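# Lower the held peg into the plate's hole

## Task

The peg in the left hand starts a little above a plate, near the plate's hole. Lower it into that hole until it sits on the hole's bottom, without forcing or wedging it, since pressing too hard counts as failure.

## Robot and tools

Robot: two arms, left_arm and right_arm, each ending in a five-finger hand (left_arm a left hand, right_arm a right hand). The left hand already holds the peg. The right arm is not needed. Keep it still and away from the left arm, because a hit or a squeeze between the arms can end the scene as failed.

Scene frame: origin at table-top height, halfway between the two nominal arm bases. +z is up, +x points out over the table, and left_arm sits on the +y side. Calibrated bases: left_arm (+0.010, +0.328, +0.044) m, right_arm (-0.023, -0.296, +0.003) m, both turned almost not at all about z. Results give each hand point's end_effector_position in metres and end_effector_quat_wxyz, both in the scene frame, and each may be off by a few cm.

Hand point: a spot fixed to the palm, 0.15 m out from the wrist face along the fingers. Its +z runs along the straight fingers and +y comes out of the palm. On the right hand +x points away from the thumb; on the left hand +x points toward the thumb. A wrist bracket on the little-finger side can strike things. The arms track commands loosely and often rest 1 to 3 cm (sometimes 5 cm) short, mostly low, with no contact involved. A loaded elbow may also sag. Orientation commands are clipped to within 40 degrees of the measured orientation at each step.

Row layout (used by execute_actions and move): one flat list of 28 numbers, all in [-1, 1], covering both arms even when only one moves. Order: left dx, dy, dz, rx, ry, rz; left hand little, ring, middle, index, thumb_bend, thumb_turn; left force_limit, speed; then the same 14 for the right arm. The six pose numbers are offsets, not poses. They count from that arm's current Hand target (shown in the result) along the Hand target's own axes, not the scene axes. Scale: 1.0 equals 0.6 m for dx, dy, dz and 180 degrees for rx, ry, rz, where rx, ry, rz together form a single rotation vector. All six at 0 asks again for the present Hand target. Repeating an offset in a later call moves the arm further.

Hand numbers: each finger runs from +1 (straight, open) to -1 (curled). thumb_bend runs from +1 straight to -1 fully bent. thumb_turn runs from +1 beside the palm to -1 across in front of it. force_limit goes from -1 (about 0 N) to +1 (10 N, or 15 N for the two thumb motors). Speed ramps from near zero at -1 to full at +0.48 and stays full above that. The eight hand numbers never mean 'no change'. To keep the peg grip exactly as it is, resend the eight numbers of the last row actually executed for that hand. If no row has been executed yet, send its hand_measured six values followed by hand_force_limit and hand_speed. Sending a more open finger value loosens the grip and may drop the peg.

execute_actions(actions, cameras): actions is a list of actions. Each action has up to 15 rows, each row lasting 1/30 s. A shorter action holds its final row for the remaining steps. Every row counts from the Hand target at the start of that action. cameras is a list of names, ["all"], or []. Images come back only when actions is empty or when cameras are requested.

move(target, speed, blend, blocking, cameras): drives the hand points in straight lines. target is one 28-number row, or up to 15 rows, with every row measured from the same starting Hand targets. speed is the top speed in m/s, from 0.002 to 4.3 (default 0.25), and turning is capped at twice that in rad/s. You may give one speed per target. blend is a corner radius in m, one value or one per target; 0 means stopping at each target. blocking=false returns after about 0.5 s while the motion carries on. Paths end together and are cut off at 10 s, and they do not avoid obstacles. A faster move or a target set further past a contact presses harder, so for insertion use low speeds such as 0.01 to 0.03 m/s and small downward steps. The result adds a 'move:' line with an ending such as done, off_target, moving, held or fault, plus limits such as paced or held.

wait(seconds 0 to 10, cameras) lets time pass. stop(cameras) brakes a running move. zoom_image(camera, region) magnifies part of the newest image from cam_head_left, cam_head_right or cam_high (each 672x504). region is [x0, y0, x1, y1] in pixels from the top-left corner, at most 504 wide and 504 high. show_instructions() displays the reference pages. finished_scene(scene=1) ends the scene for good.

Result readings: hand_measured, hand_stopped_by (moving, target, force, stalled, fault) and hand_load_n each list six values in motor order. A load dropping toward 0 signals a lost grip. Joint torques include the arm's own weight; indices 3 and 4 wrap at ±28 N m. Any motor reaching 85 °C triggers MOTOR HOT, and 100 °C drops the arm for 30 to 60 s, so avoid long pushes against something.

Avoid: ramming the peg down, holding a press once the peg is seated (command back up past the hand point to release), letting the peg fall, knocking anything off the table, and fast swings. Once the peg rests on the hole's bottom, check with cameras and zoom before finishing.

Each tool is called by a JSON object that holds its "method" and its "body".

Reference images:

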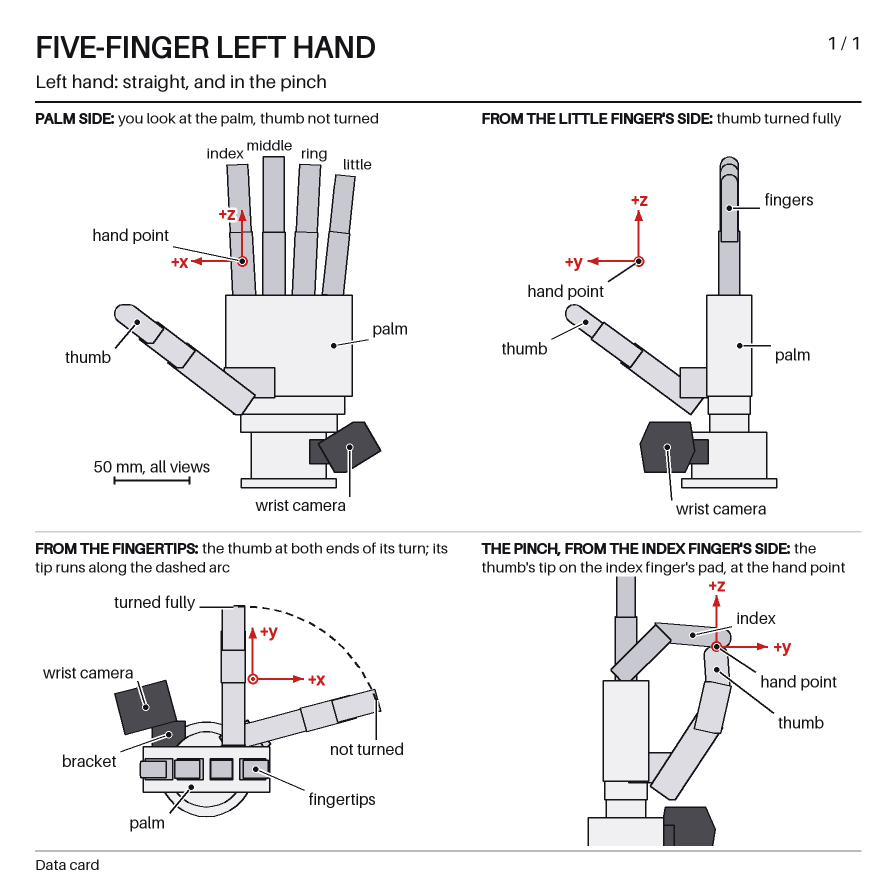

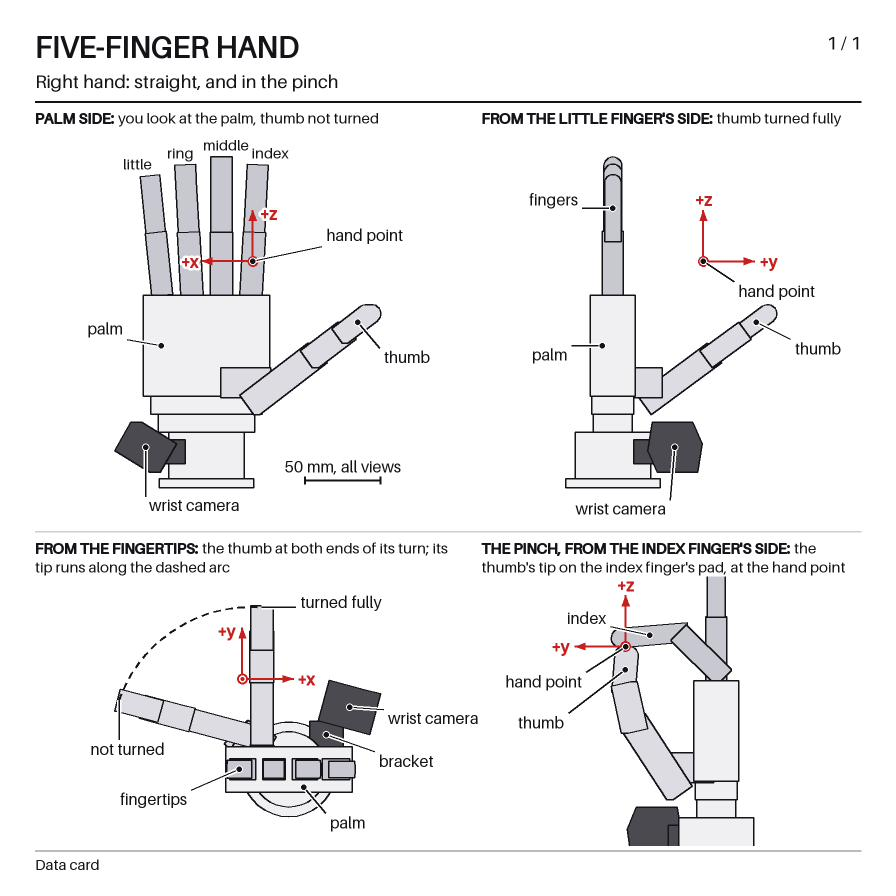

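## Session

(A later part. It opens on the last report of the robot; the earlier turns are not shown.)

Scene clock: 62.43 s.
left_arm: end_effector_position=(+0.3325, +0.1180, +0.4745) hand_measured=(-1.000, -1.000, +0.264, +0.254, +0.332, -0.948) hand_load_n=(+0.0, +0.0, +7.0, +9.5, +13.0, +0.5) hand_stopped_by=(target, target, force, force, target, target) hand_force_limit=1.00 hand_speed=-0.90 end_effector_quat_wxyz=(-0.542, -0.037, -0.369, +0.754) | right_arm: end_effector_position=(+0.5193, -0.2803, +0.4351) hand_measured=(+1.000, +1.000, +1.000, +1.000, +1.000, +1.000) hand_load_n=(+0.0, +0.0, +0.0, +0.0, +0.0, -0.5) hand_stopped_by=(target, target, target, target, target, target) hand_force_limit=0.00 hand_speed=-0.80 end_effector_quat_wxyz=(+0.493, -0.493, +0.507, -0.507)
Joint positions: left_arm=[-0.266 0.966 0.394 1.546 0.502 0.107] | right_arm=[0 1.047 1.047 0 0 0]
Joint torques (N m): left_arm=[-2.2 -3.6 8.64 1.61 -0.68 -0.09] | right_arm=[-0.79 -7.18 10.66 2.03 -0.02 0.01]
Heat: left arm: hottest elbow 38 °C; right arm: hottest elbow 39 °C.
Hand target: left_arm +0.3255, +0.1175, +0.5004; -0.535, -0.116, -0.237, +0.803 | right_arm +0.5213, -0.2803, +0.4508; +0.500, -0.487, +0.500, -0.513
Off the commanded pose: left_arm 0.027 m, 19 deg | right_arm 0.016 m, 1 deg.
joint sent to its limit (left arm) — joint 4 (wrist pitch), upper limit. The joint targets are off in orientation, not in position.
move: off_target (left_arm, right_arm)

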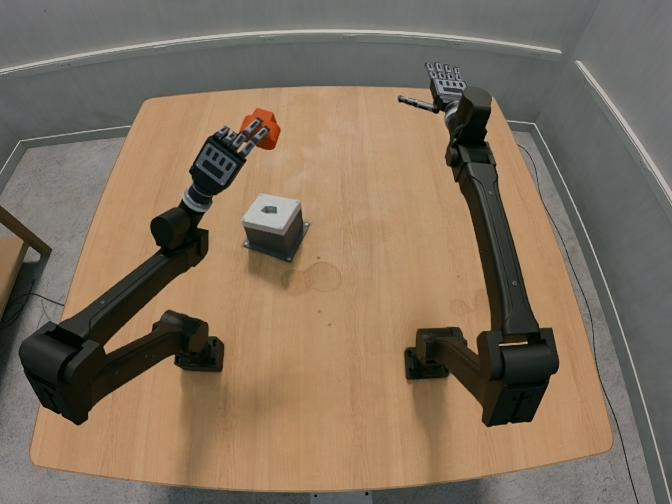

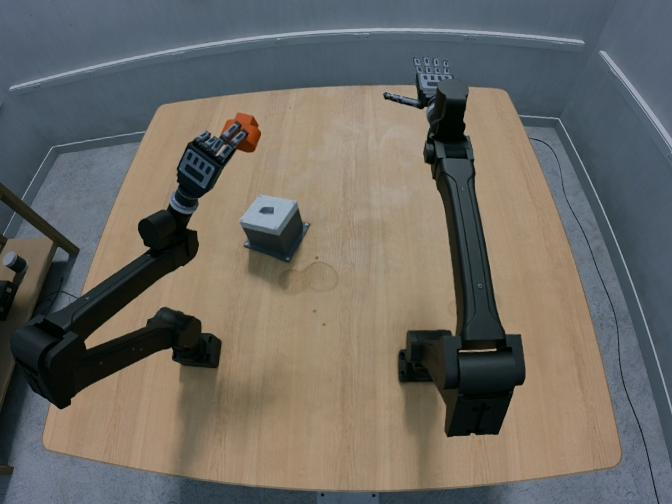

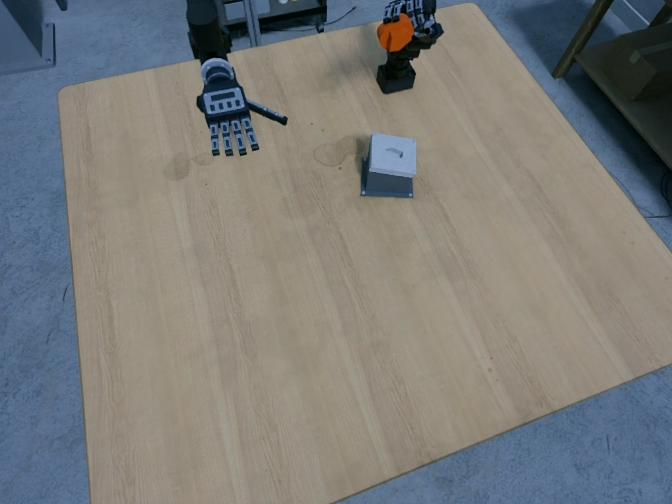

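{"method": "zoom_image", "body": {"camera": "cam_high", "region": [374, 12, 418, 56]}}

{"method": "zoom_image", "body": {"camera": "cam_head_left", "region": [235, 100, 285, 155]}}

{"method": "zoom_image", "body": {"camera": "cam_head_right", "region": [215, 105, 265, 160]}}

Scaled by 11.455.

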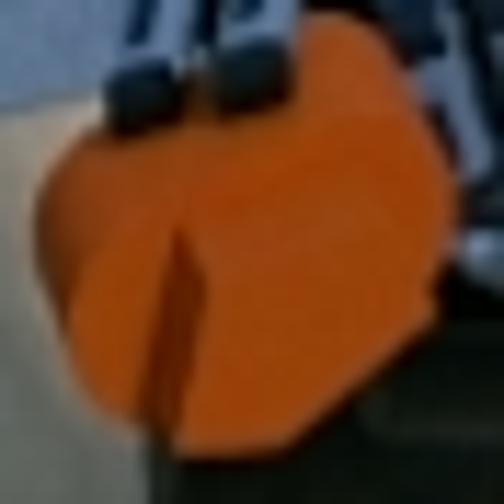

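Scaled by 9.164.

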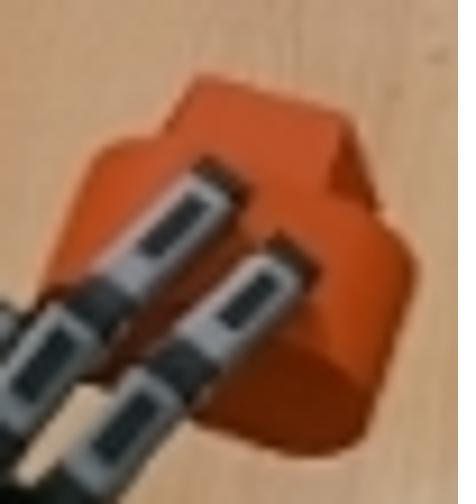

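Scaled by 9.164.

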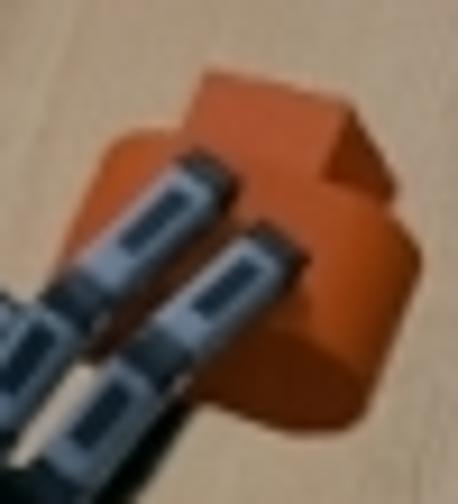

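{"method": "zoom_image", "body": {"camera": "cam_high", "region": [358, 130, 398, 170]}}

{"method": "zoom_image", "body": {"camera": "cam_high", "region": [385, 130, 425, 170]}}

{"method": "zoom_image", "body": {"camera": "cam_high", "region": [358, 162, 398, 202]}}

{"method": "zoom_image", "body": {"camera": "cam_high", "region": [385, 162, 425, 202]}}

{"method": "zoom_image", "body": {"camera": "cam_head_left", "region": [238, 188, 278, 228]}}

{"method": "zoom_image", "body": {"camera": "cam_head_left", "region": [272, 188, 312, 228]}}

{"method": "zoom_image", "body": {"camera": "cam_head_left", "region": [238, 224, 278, 264]}}

{"method": "zoom_image", "body": {"camera": "cam_head_left", "region": [272, 224, 312, 264]}}

Scaled by 12.600.

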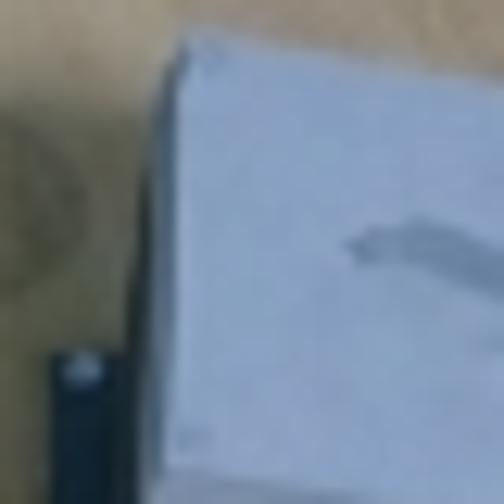

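Scaled by 12.600.

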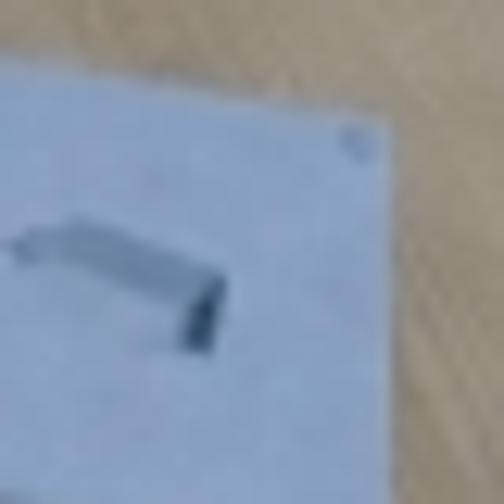

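Scaled by 12.600.

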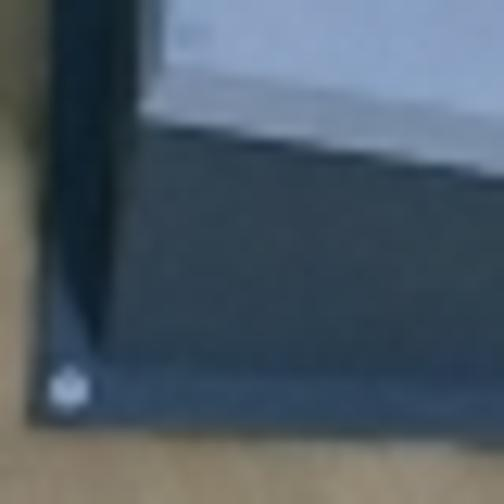

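Scaled by 12.600.

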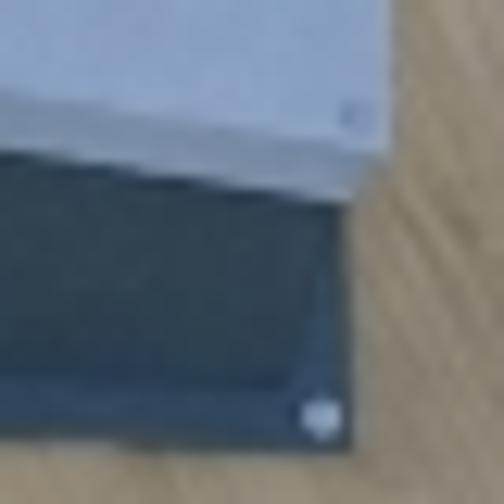

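Scaled by 12.600.

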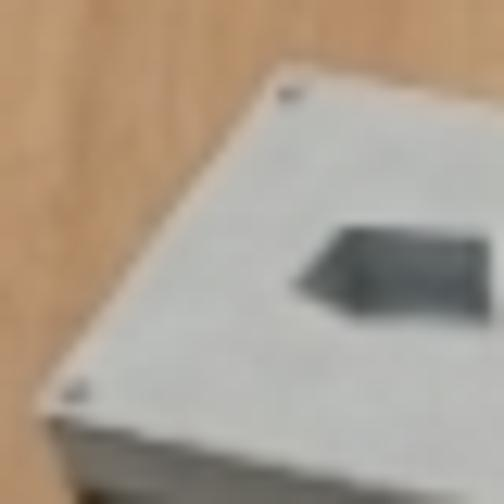

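Scaled by 12.600.

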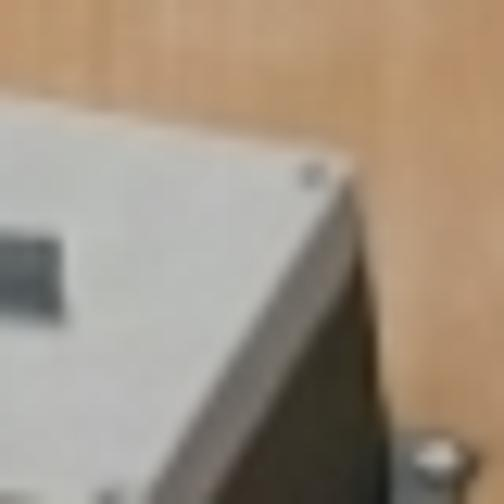

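Scaled by 12.600.

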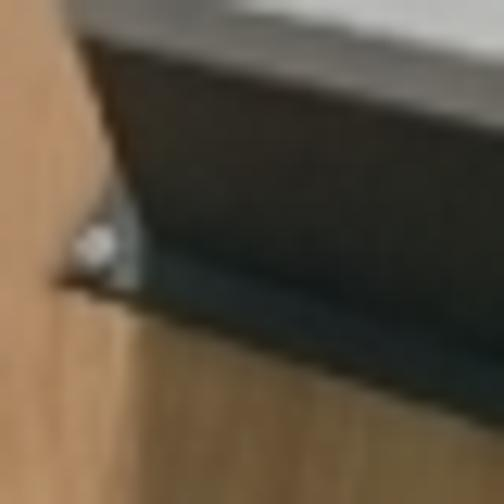

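Scaled by 12.600.

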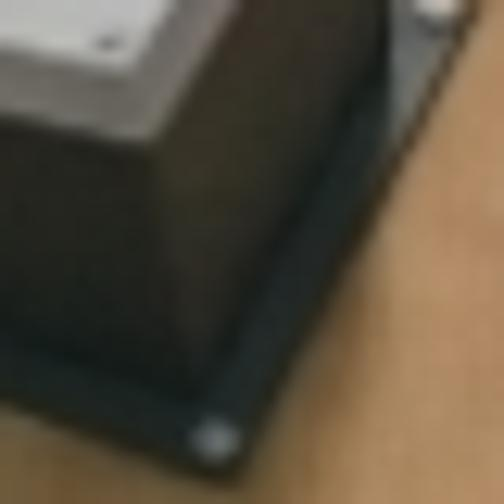

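{"method": "move", "body": {"target": [-0.0448,0.1447,-0.2507,-0.5828,-0.0511,-0.1547,-1,-1,0.264,0.254,0.326,-0.948,1,-0.9,0,0,0,0,0,0,1,1,1,1,1,1,0,-0.8], "speed": 0.25, "cameras": ["all"]}}

{"method": "zoom_image", "body": {"camera": "cam_high", "region": [395, 50, 465, 120]}}

{"method": "zoom_image", "body": {"camera": "cam_head_left", "region": [205, 125, 275, 195]}}

{"method": "zoom_image", "body": {"camera": "cam_head_right", "region": [195, 130, 265, 200]}}

Scene clock: 100.23 s.
left_arm: end_effector_position=(+0.3897, +0.1875, +0.3192) hand_measured=(-1.000, -1.000, +0.264, +0.254, +0.332, -0.948) hand_load_n=(+0.0, +0.0, +8.0, +10.0, +13.0, +0.0) hand_stopped_by=(target, target, force, force, target, target) hand_force_limit=1.00 hand_speed=-0.90 end_effector_quat_wxyz=(+0.227, -0.464, +0.767, -0.380) | right_arm: end_effector_position=(+0.5193, -0.2803, +0.4351) hand_measured=(+1.000, +1.000, +1.000, +1.000, +1.000, +1.000) hand_load_n=(+0.0, +0.0, +0.0, +0.0, +0.0, -0.5) hand_stopped_by=(target, target, target, target, target, target) hand_force_limit=0.00 hand_speed=-0.80 end_effector_quat_wxyz=(+0.493, -0.493, +0.507, -0.507)
Joint positions: left_arm=[-0.188 0.948 0.973 -0.7 0.232 0.176] | right_arm=[0 1.047 1.047 0 0 0]
Joint torques (N m): left_arm=[-0.15 -4.54 13.48 1.11 0.03 -0.1] | right_arm=[-0.85 -7.24 10.73 1.92 -0.03 0]
Heat: left arm: hottest elbow 41 °C; right arm: hottest elbow 40 °C.
Hand target: left_arm +0.4054, +0.1875, +0.3605; +0.251, -0.456, +0.754, -0.400 | right_arm +0.5213, -0.2803, +0.4508; +0.500, -0.487, +0.500, -0.513
Off the commanded pose: left_arm 0.044 m, 4 deg | right_arm 0.016 m, 1 deg.
move: off_target (left_arm, right_arm)

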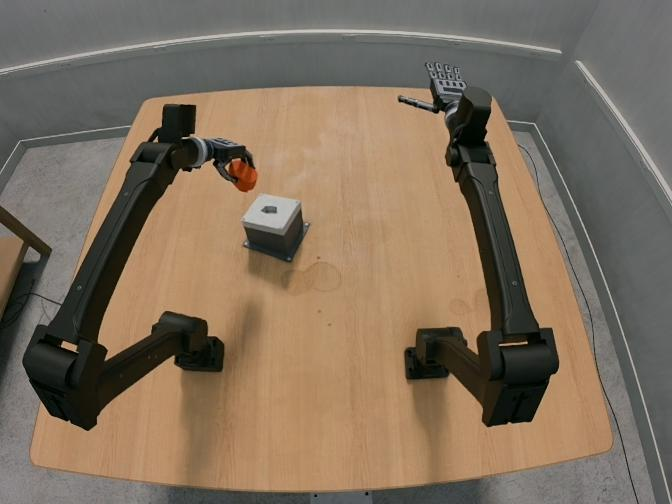

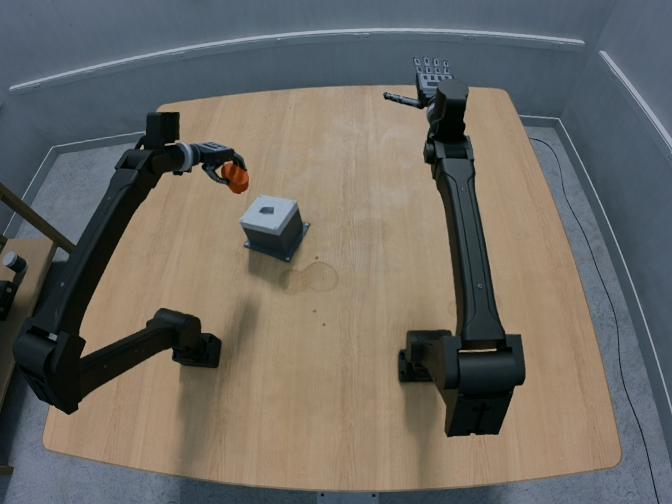

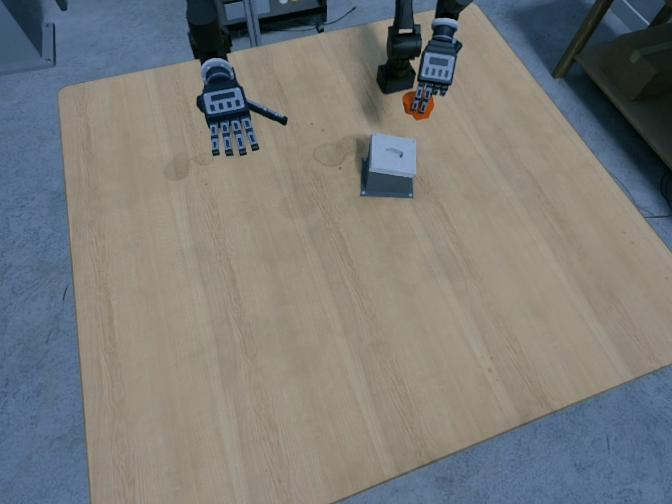

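Scaled by 7.200.

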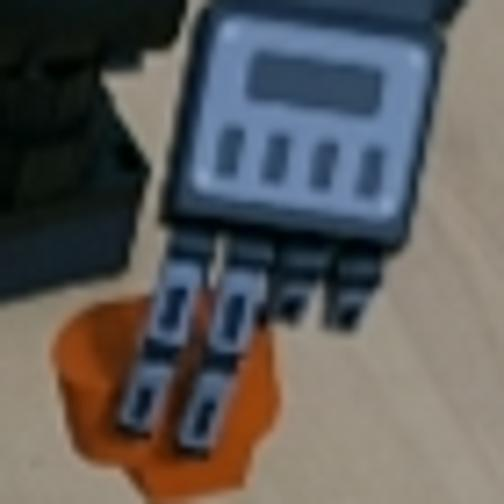

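Scaled by 7.200.

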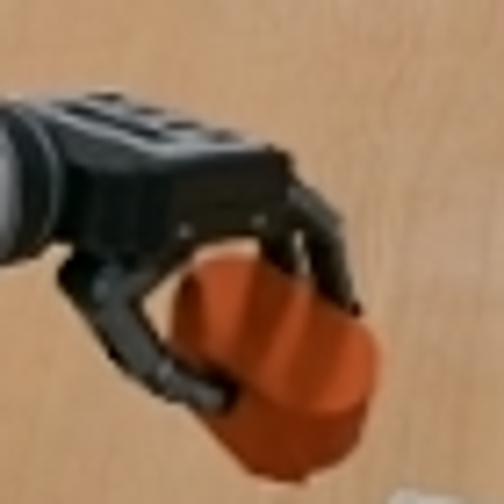

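Scaled by 7.200.

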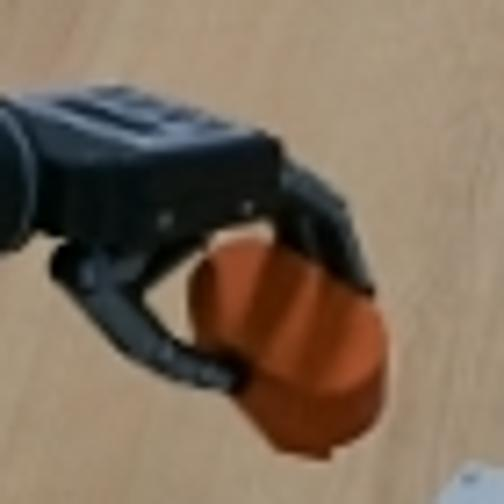

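{"method": "move", "body": {"target": [0.148,-0.044,0.0623,0,0,0,-1,-1,0.264,0.254,0.326,-0.948,1,-0.9,0,0,0,0,0,0,1,1,1,1,1,1,0,-0.8], "speed": 0.15, "cameras": ["all"]}}

{"method": "zoom_image", "body": {"camera": "cam_high", "region": [360, 60, 430, 130]}}

{"method": "zoom_image", "body": {"camera": "cam_head_left", "region": [235, 125, 305, 195]}}

{"method": "zoom_image", "body": {"camera": "cam_head_right", "region": [225, 130, 295, 200]}}

Scene clock: 103.60 s.
left_arm: end_effector_position=(+0.3845, +0.1023, +0.3141) hand_measured=(-1.000, -1.000, +0.264, +0.254, +0.332, -0.948) hand_load_n=(+0.0, +0.0, +8.0, +10.0, +13.0, +0.0) hand_stopped_by=(target, target, force, force, target, target) hand_force_limit=1.00 hand_speed=-0.90 end_effector_quat_wxyz=(+0.230, -0.465, +0.775, -0.361) | right_arm: end_effector_position=(+0.5193, -0.2803, +0.4351) hand_measured=(+1.000, +1.000, +1.000, +1.000, +1.000, +1.000) hand_load_n=(+0.0, +0.0, +0.0, +0.0, +0.0, -0.5) hand_stopped_by=(target, target, target, target, target, target) hand_force_limit=0.00 hand_speed=-0.80 end_effector_quat_wxyz=(+0.493, -0.493, +0.507, -0.507)
Joint positions: left_arm=[-0.472 1.029 1.023 -0.68 -0.013 0.017] | right_arm=[0 1.047 1.047 0 0 0]
Joint torques (N m): left_arm=[-1.85 -6.18 13.45 2.65 -0.13 -0.22] | right_arm=[-0.79 -7.12 10.7 2.03 -0.04 0]
Motor temperatures (°C): left_arm=[33 33 42 34 32 31] | right_arm=[34 31 41 31 34 31]
Heat: left arm: hottest elbow 42 °C; right arm: hottest elbow 41 °C.
Hand target: left_arm +0.4054, +0.0876, +0.3606; +0.251, -0.456, +0.754, -0.400 | right_arm +0.5213, -0.2803, +0.4508; +0.500, -0.487, +0.500, -0.513
Off the commanded pose: left_arm 0.053 m, 6 deg | right_arm 0.016 m, 1 deg.
move: off_target (left_arm, right_arm)

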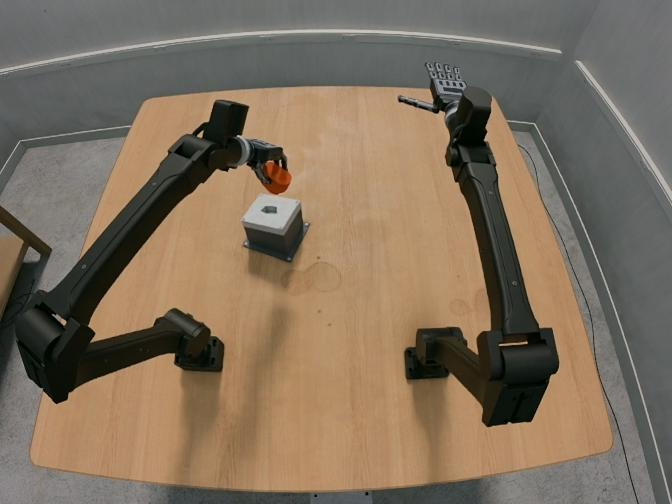

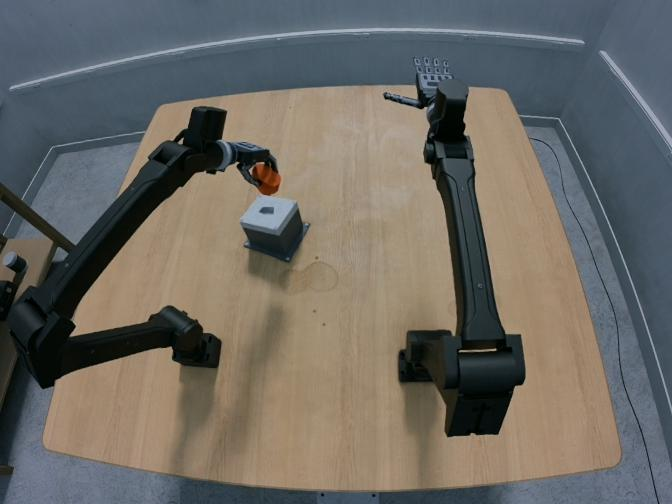

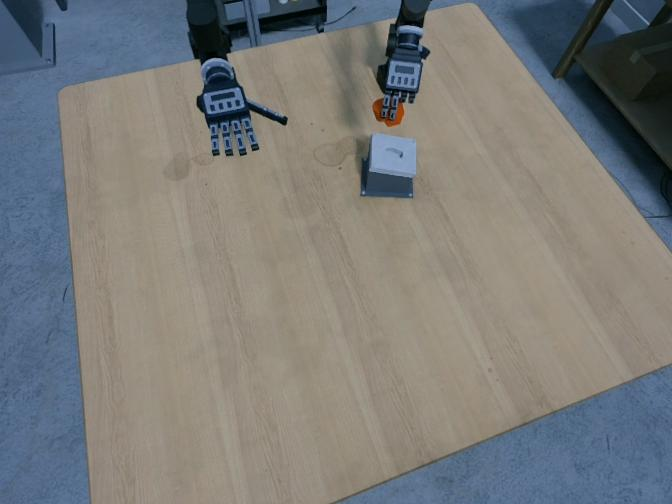

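Scaled by 7.200.

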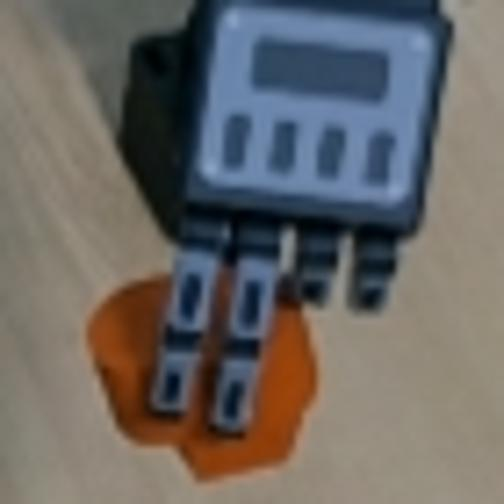

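Scaled by 7.200.

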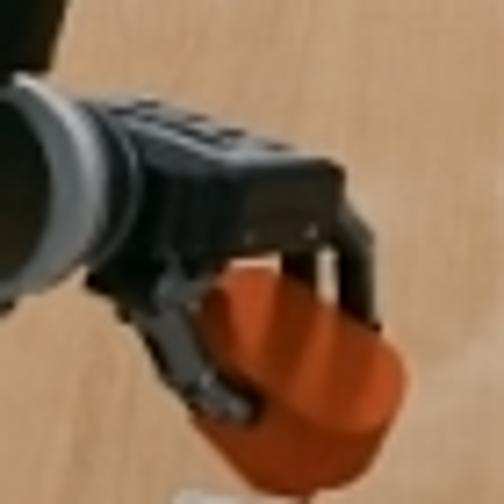

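Scaled by 7.200.

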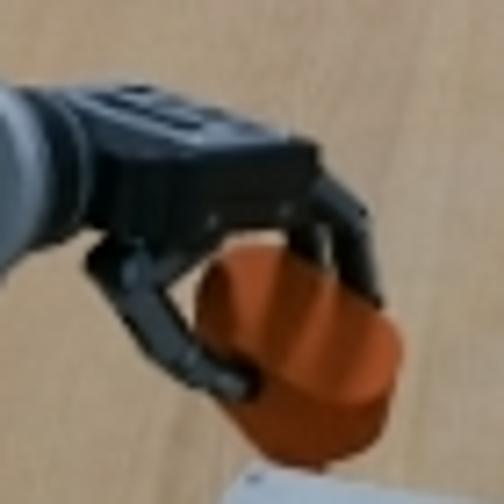

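{"method": "move", "body": {"target": [0.0609,0.0649,-0.0991,0,0,0,-1,-1,0.264,0.254,0.326,-0.948,1,-0.9,0,0,0,0,0,0,1,1,1,1,1,1,0,-0.8], "speed": 0.15, "cameras": ["all"]}}

{"method": "zoom_image", "body": {"camera": "cam_high", "region": [350, 45, 420, 115]}}

{"method": "zoom_image", "body": {"camera": "cam_head_left", "region": [225, 145, 295, 215]}}

{"method": "zoom_image", "body": {"camera": "cam_head_right", "region": [215, 150, 285, 220]}}

Scene clock: 106.67 s.
left_arm: end_effector_position=(+0.3296, +0.0888, +0.3613) hand_measured=(-1.000, -1.000, +0.264, +0.254, +0.332, -0.948) hand_load_n=(+0.0, +0.0, +8.0, +10.0, +13.0, +0.0) hand_stopped_by=(target, target, force, force, target, target) hand_force_limit=1.00 hand_speed=-0.90 end_effector_quat_wxyz=(+0.255, -0.454, +0.755, -0.399) | right_arm: end_effector_position=(+0.5193, -0.2803, +0.4351) hand_measured=(+1.000, +1.000, +1.000, +1.000, +1.000, +1.000) hand_load_n=(+0.0, +0.0, +0.0, +0.0, +0.0, +0.0) hand_stopped_by=(target, target, target, target, target, target) hand_force_limit=0.00 hand_speed=-0.80 end_effector_quat_wxyz=(+0.493, -0.493, +0.507, -0.507)
Joint positions: left_arm=[-0.613 0.865 1.007 -0.732 -0.132 -0.061] | right_arm=[0 1.047 1.047 0 0 0]
Joint torques (N m): left_arm=[-2.14 -4.31 7.87 1.25 -0.18 -0.22] | right_arm=[-0.73 -7.18 10.71 2.02 -0.03 0.01]
Heat: left arm: hottest elbow 42 °C; right arm: hottest elbow 41 °C.
Hand target: left_arm +0.3255, +0.0877, +0.3607; +0.251, -0.456, +0.754, -0.400 | right_arm +0.5213, -0.2803, +0.4508; +0.500, -0.487, +0.500, -0.513
Off the commanded pose: left_arm 0.004 m, 0 deg | right_arm 0.016 m, 1 deg.
move: off_target (right_arm)

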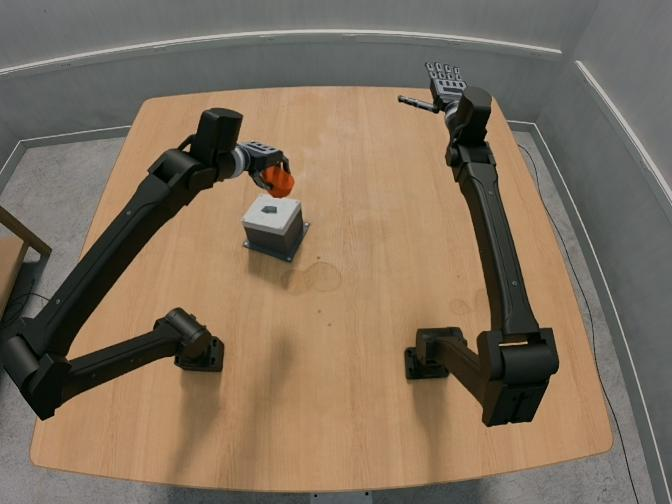

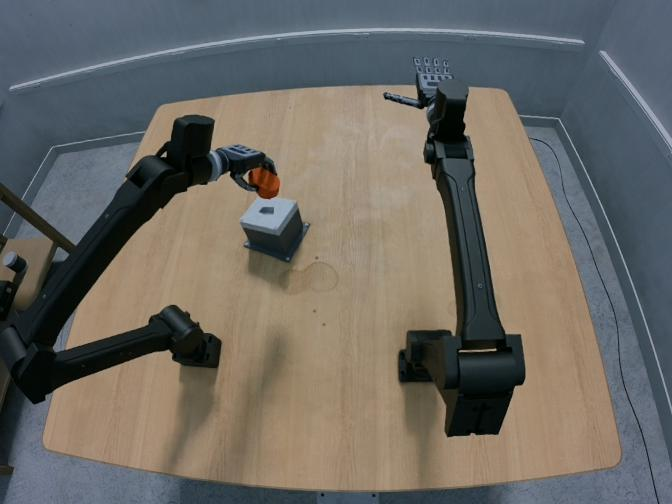

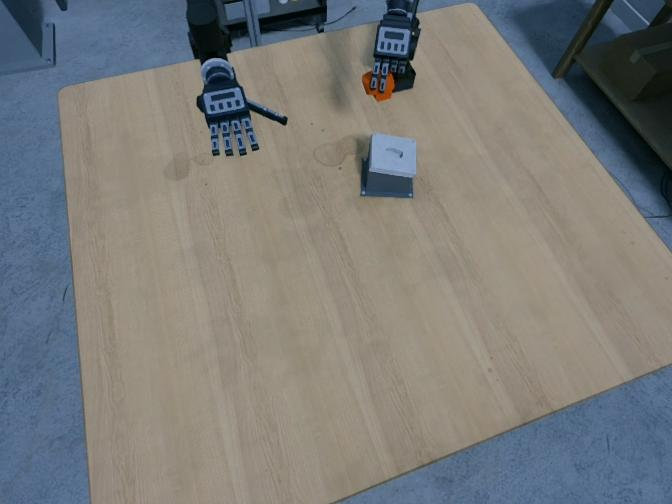

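Scaled by 7.200.

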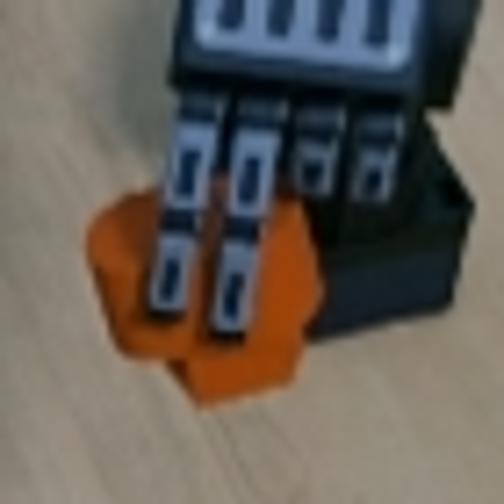

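Scaled by 7.200.

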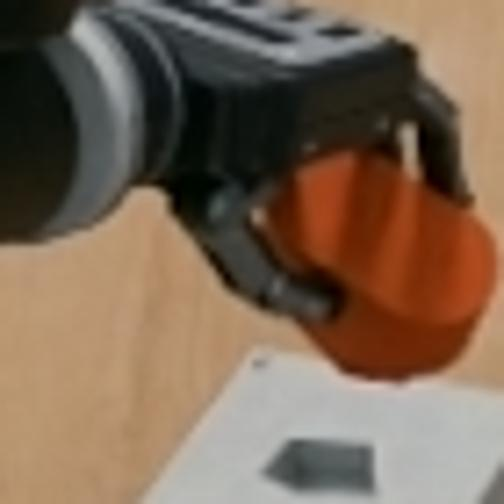

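Scaled by 7.200.

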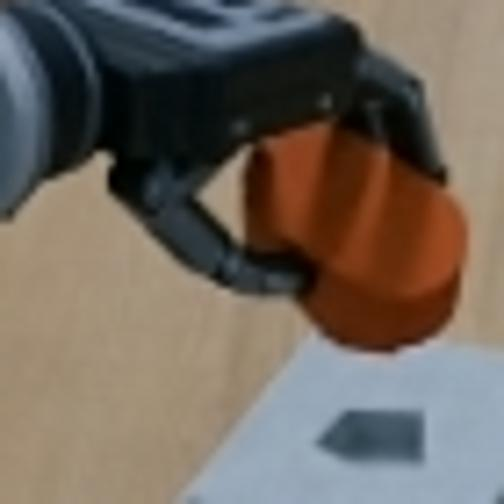

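{"method": "move", "body": {"target": [-0.1787,-0.0127,0.1157,-0.0368,0.0585,-0.1644,-1,-1,0.264,0.254,0.326,-0.948,1,-0.9,0,0,0,0,0,0,1,1,1,1,1,1,0,-0.8], "speed": 0.15, "cameras": ["all"]}}

{"method": "zoom_image", "body": {"camera": "cam_high", "region": [370, 70, 440, 140]}}

{"method": "zoom_image", "body": {"camera": "cam_head_left", "region": [215, 140, 295, 220]}}

{"method": "zoom_image", "body": {"camera": "cam_head_right", "region": [205, 140, 285, 220]}}

Scene clock: 169.57 s.
left_arm: end_effector_position=(+0.4113, +0.1568, +0.2996) hand_measured=(-1.000, -1.000, +0.264, +0.254, +0.332, -0.948) hand_load_n=(+0.0, +0.0, +8.5, +10.0, +12.5, -0.5) hand_stopped_by=(target, target, force, force, target, target) hand_force_limit=1.00 hand_speed=-0.90 end_effector_quat_wxyz=(-0.027, +0.618, -0.664, +0.420) | right_arm: end_effector_position=(+0.5193, -0.2803, +0.4351) hand_measured=(+1.000, +1.000, +1.000, +1.000, +1.000, +1.000) hand_load_n=(+0.0, +0.0, +0.0, +0.0, +0.0, +0.0) hand_stopped_by=(target, target, target, target, target, target) hand_force_limit=0.00 hand_speed=-0.80 end_effector_quat_wxyz=(+0.493, -0.493, +0.507, -0.507)
Joint positions: left_arm=[-0.096 1.127 1.007 -0.698 0.482 -0.226] | right_arm=[0 1.047 1.047 0 0 0]
Joint torques (N m): left_arm=[-1.03 -7.12 11.41 2.29 0.56 -0.24] | right_arm=[-0.73 -7.06 10.74 1.98 -0.04 0]
Heat: left arm: hottest elbow 40 °C; right arm: hottest elbow 42 °C.
Hand target: left_arm +0.4300, +0.1550, +0.3301; -0.045, +0.608, -0.654, +0.447 | right_arm +0.5213, -0.2803, +0.4508; +0.500, -0.487, +0.500, -0.513
Off the commanded pose: left_arm 0.036 m, 4 deg | right_arm 0.016 m, 1 deg.
move: off_target (left_arm, right_arm)

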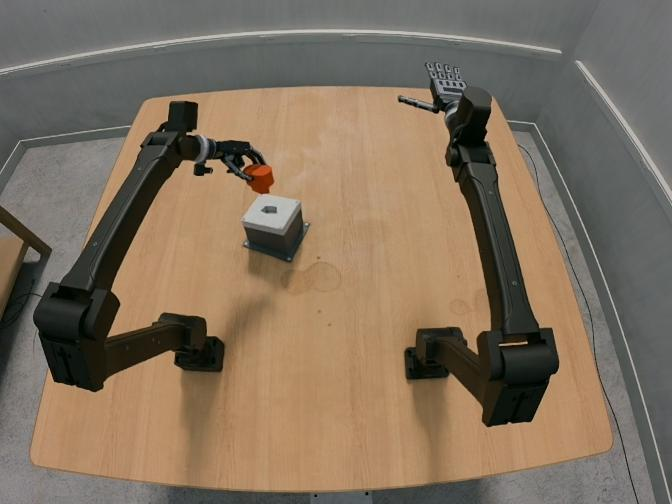

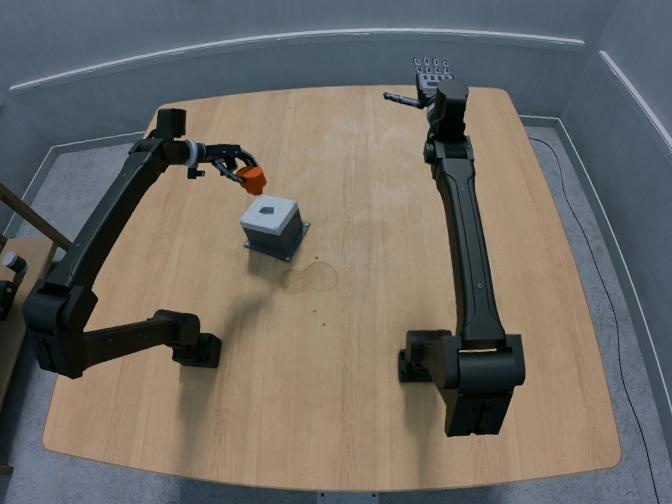

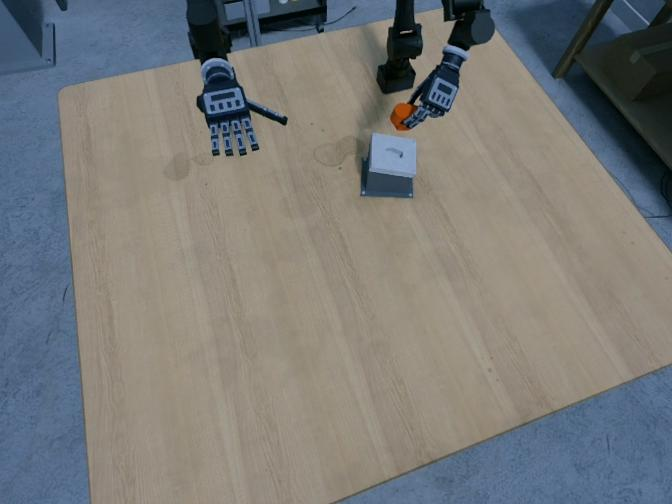

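Scaled by 7.200.

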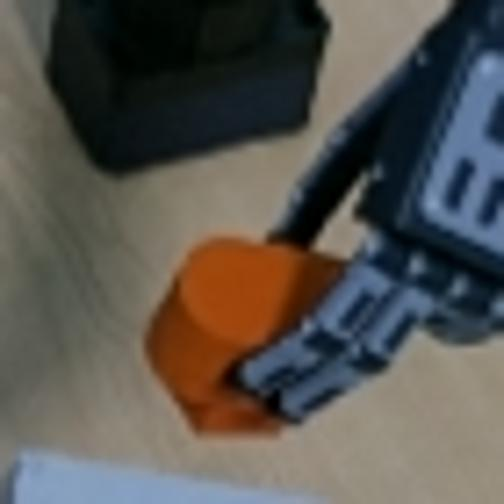

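Scaled by 6.300.

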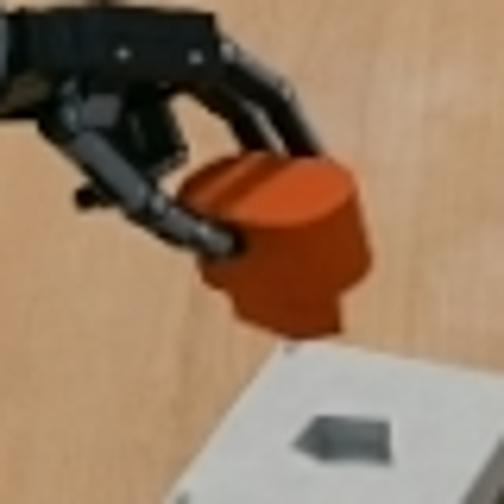

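Scaled by 6.300.

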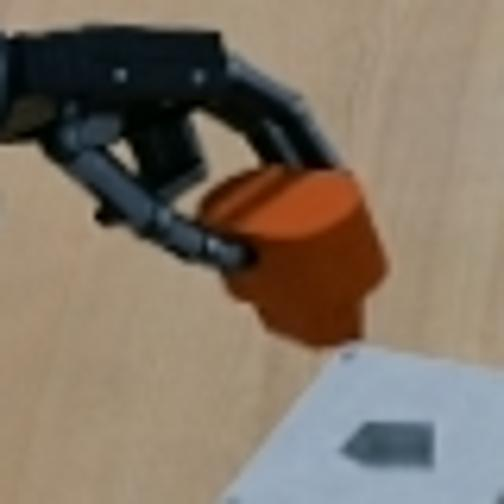

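{"method": "zoom_image", "body": {"camera": "cam_head_left", "region": [240, 160, 290, 220]}}

{"method": "zoom_image", "body": {"camera": "cam_head_right", "region": [230, 160, 280, 220]}}

{"method": "zoom_image", "body": {"camera": "cam_high", "region": [385, 95, 425, 140]}}

Scaled by 8.400.

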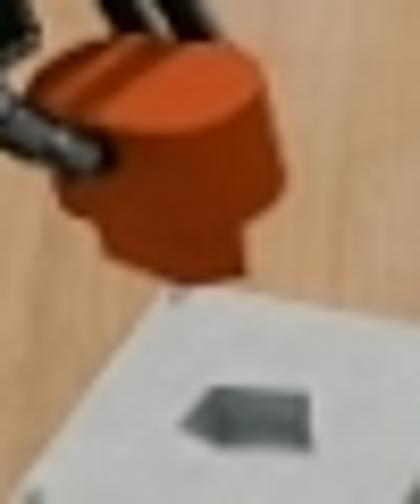

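Scaled by 8.400.

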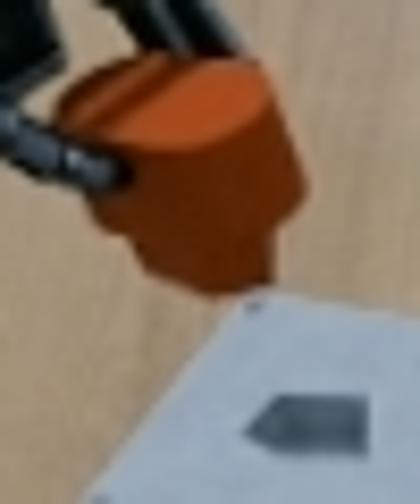

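Scaled by 11.200.

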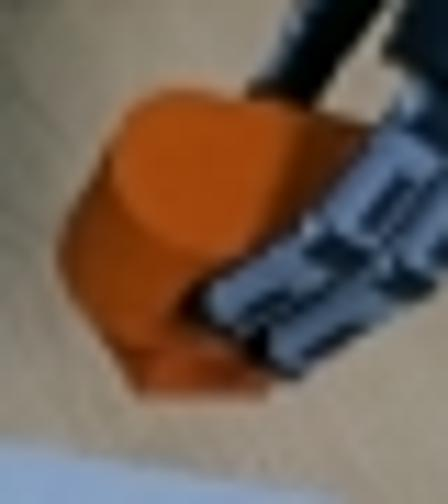

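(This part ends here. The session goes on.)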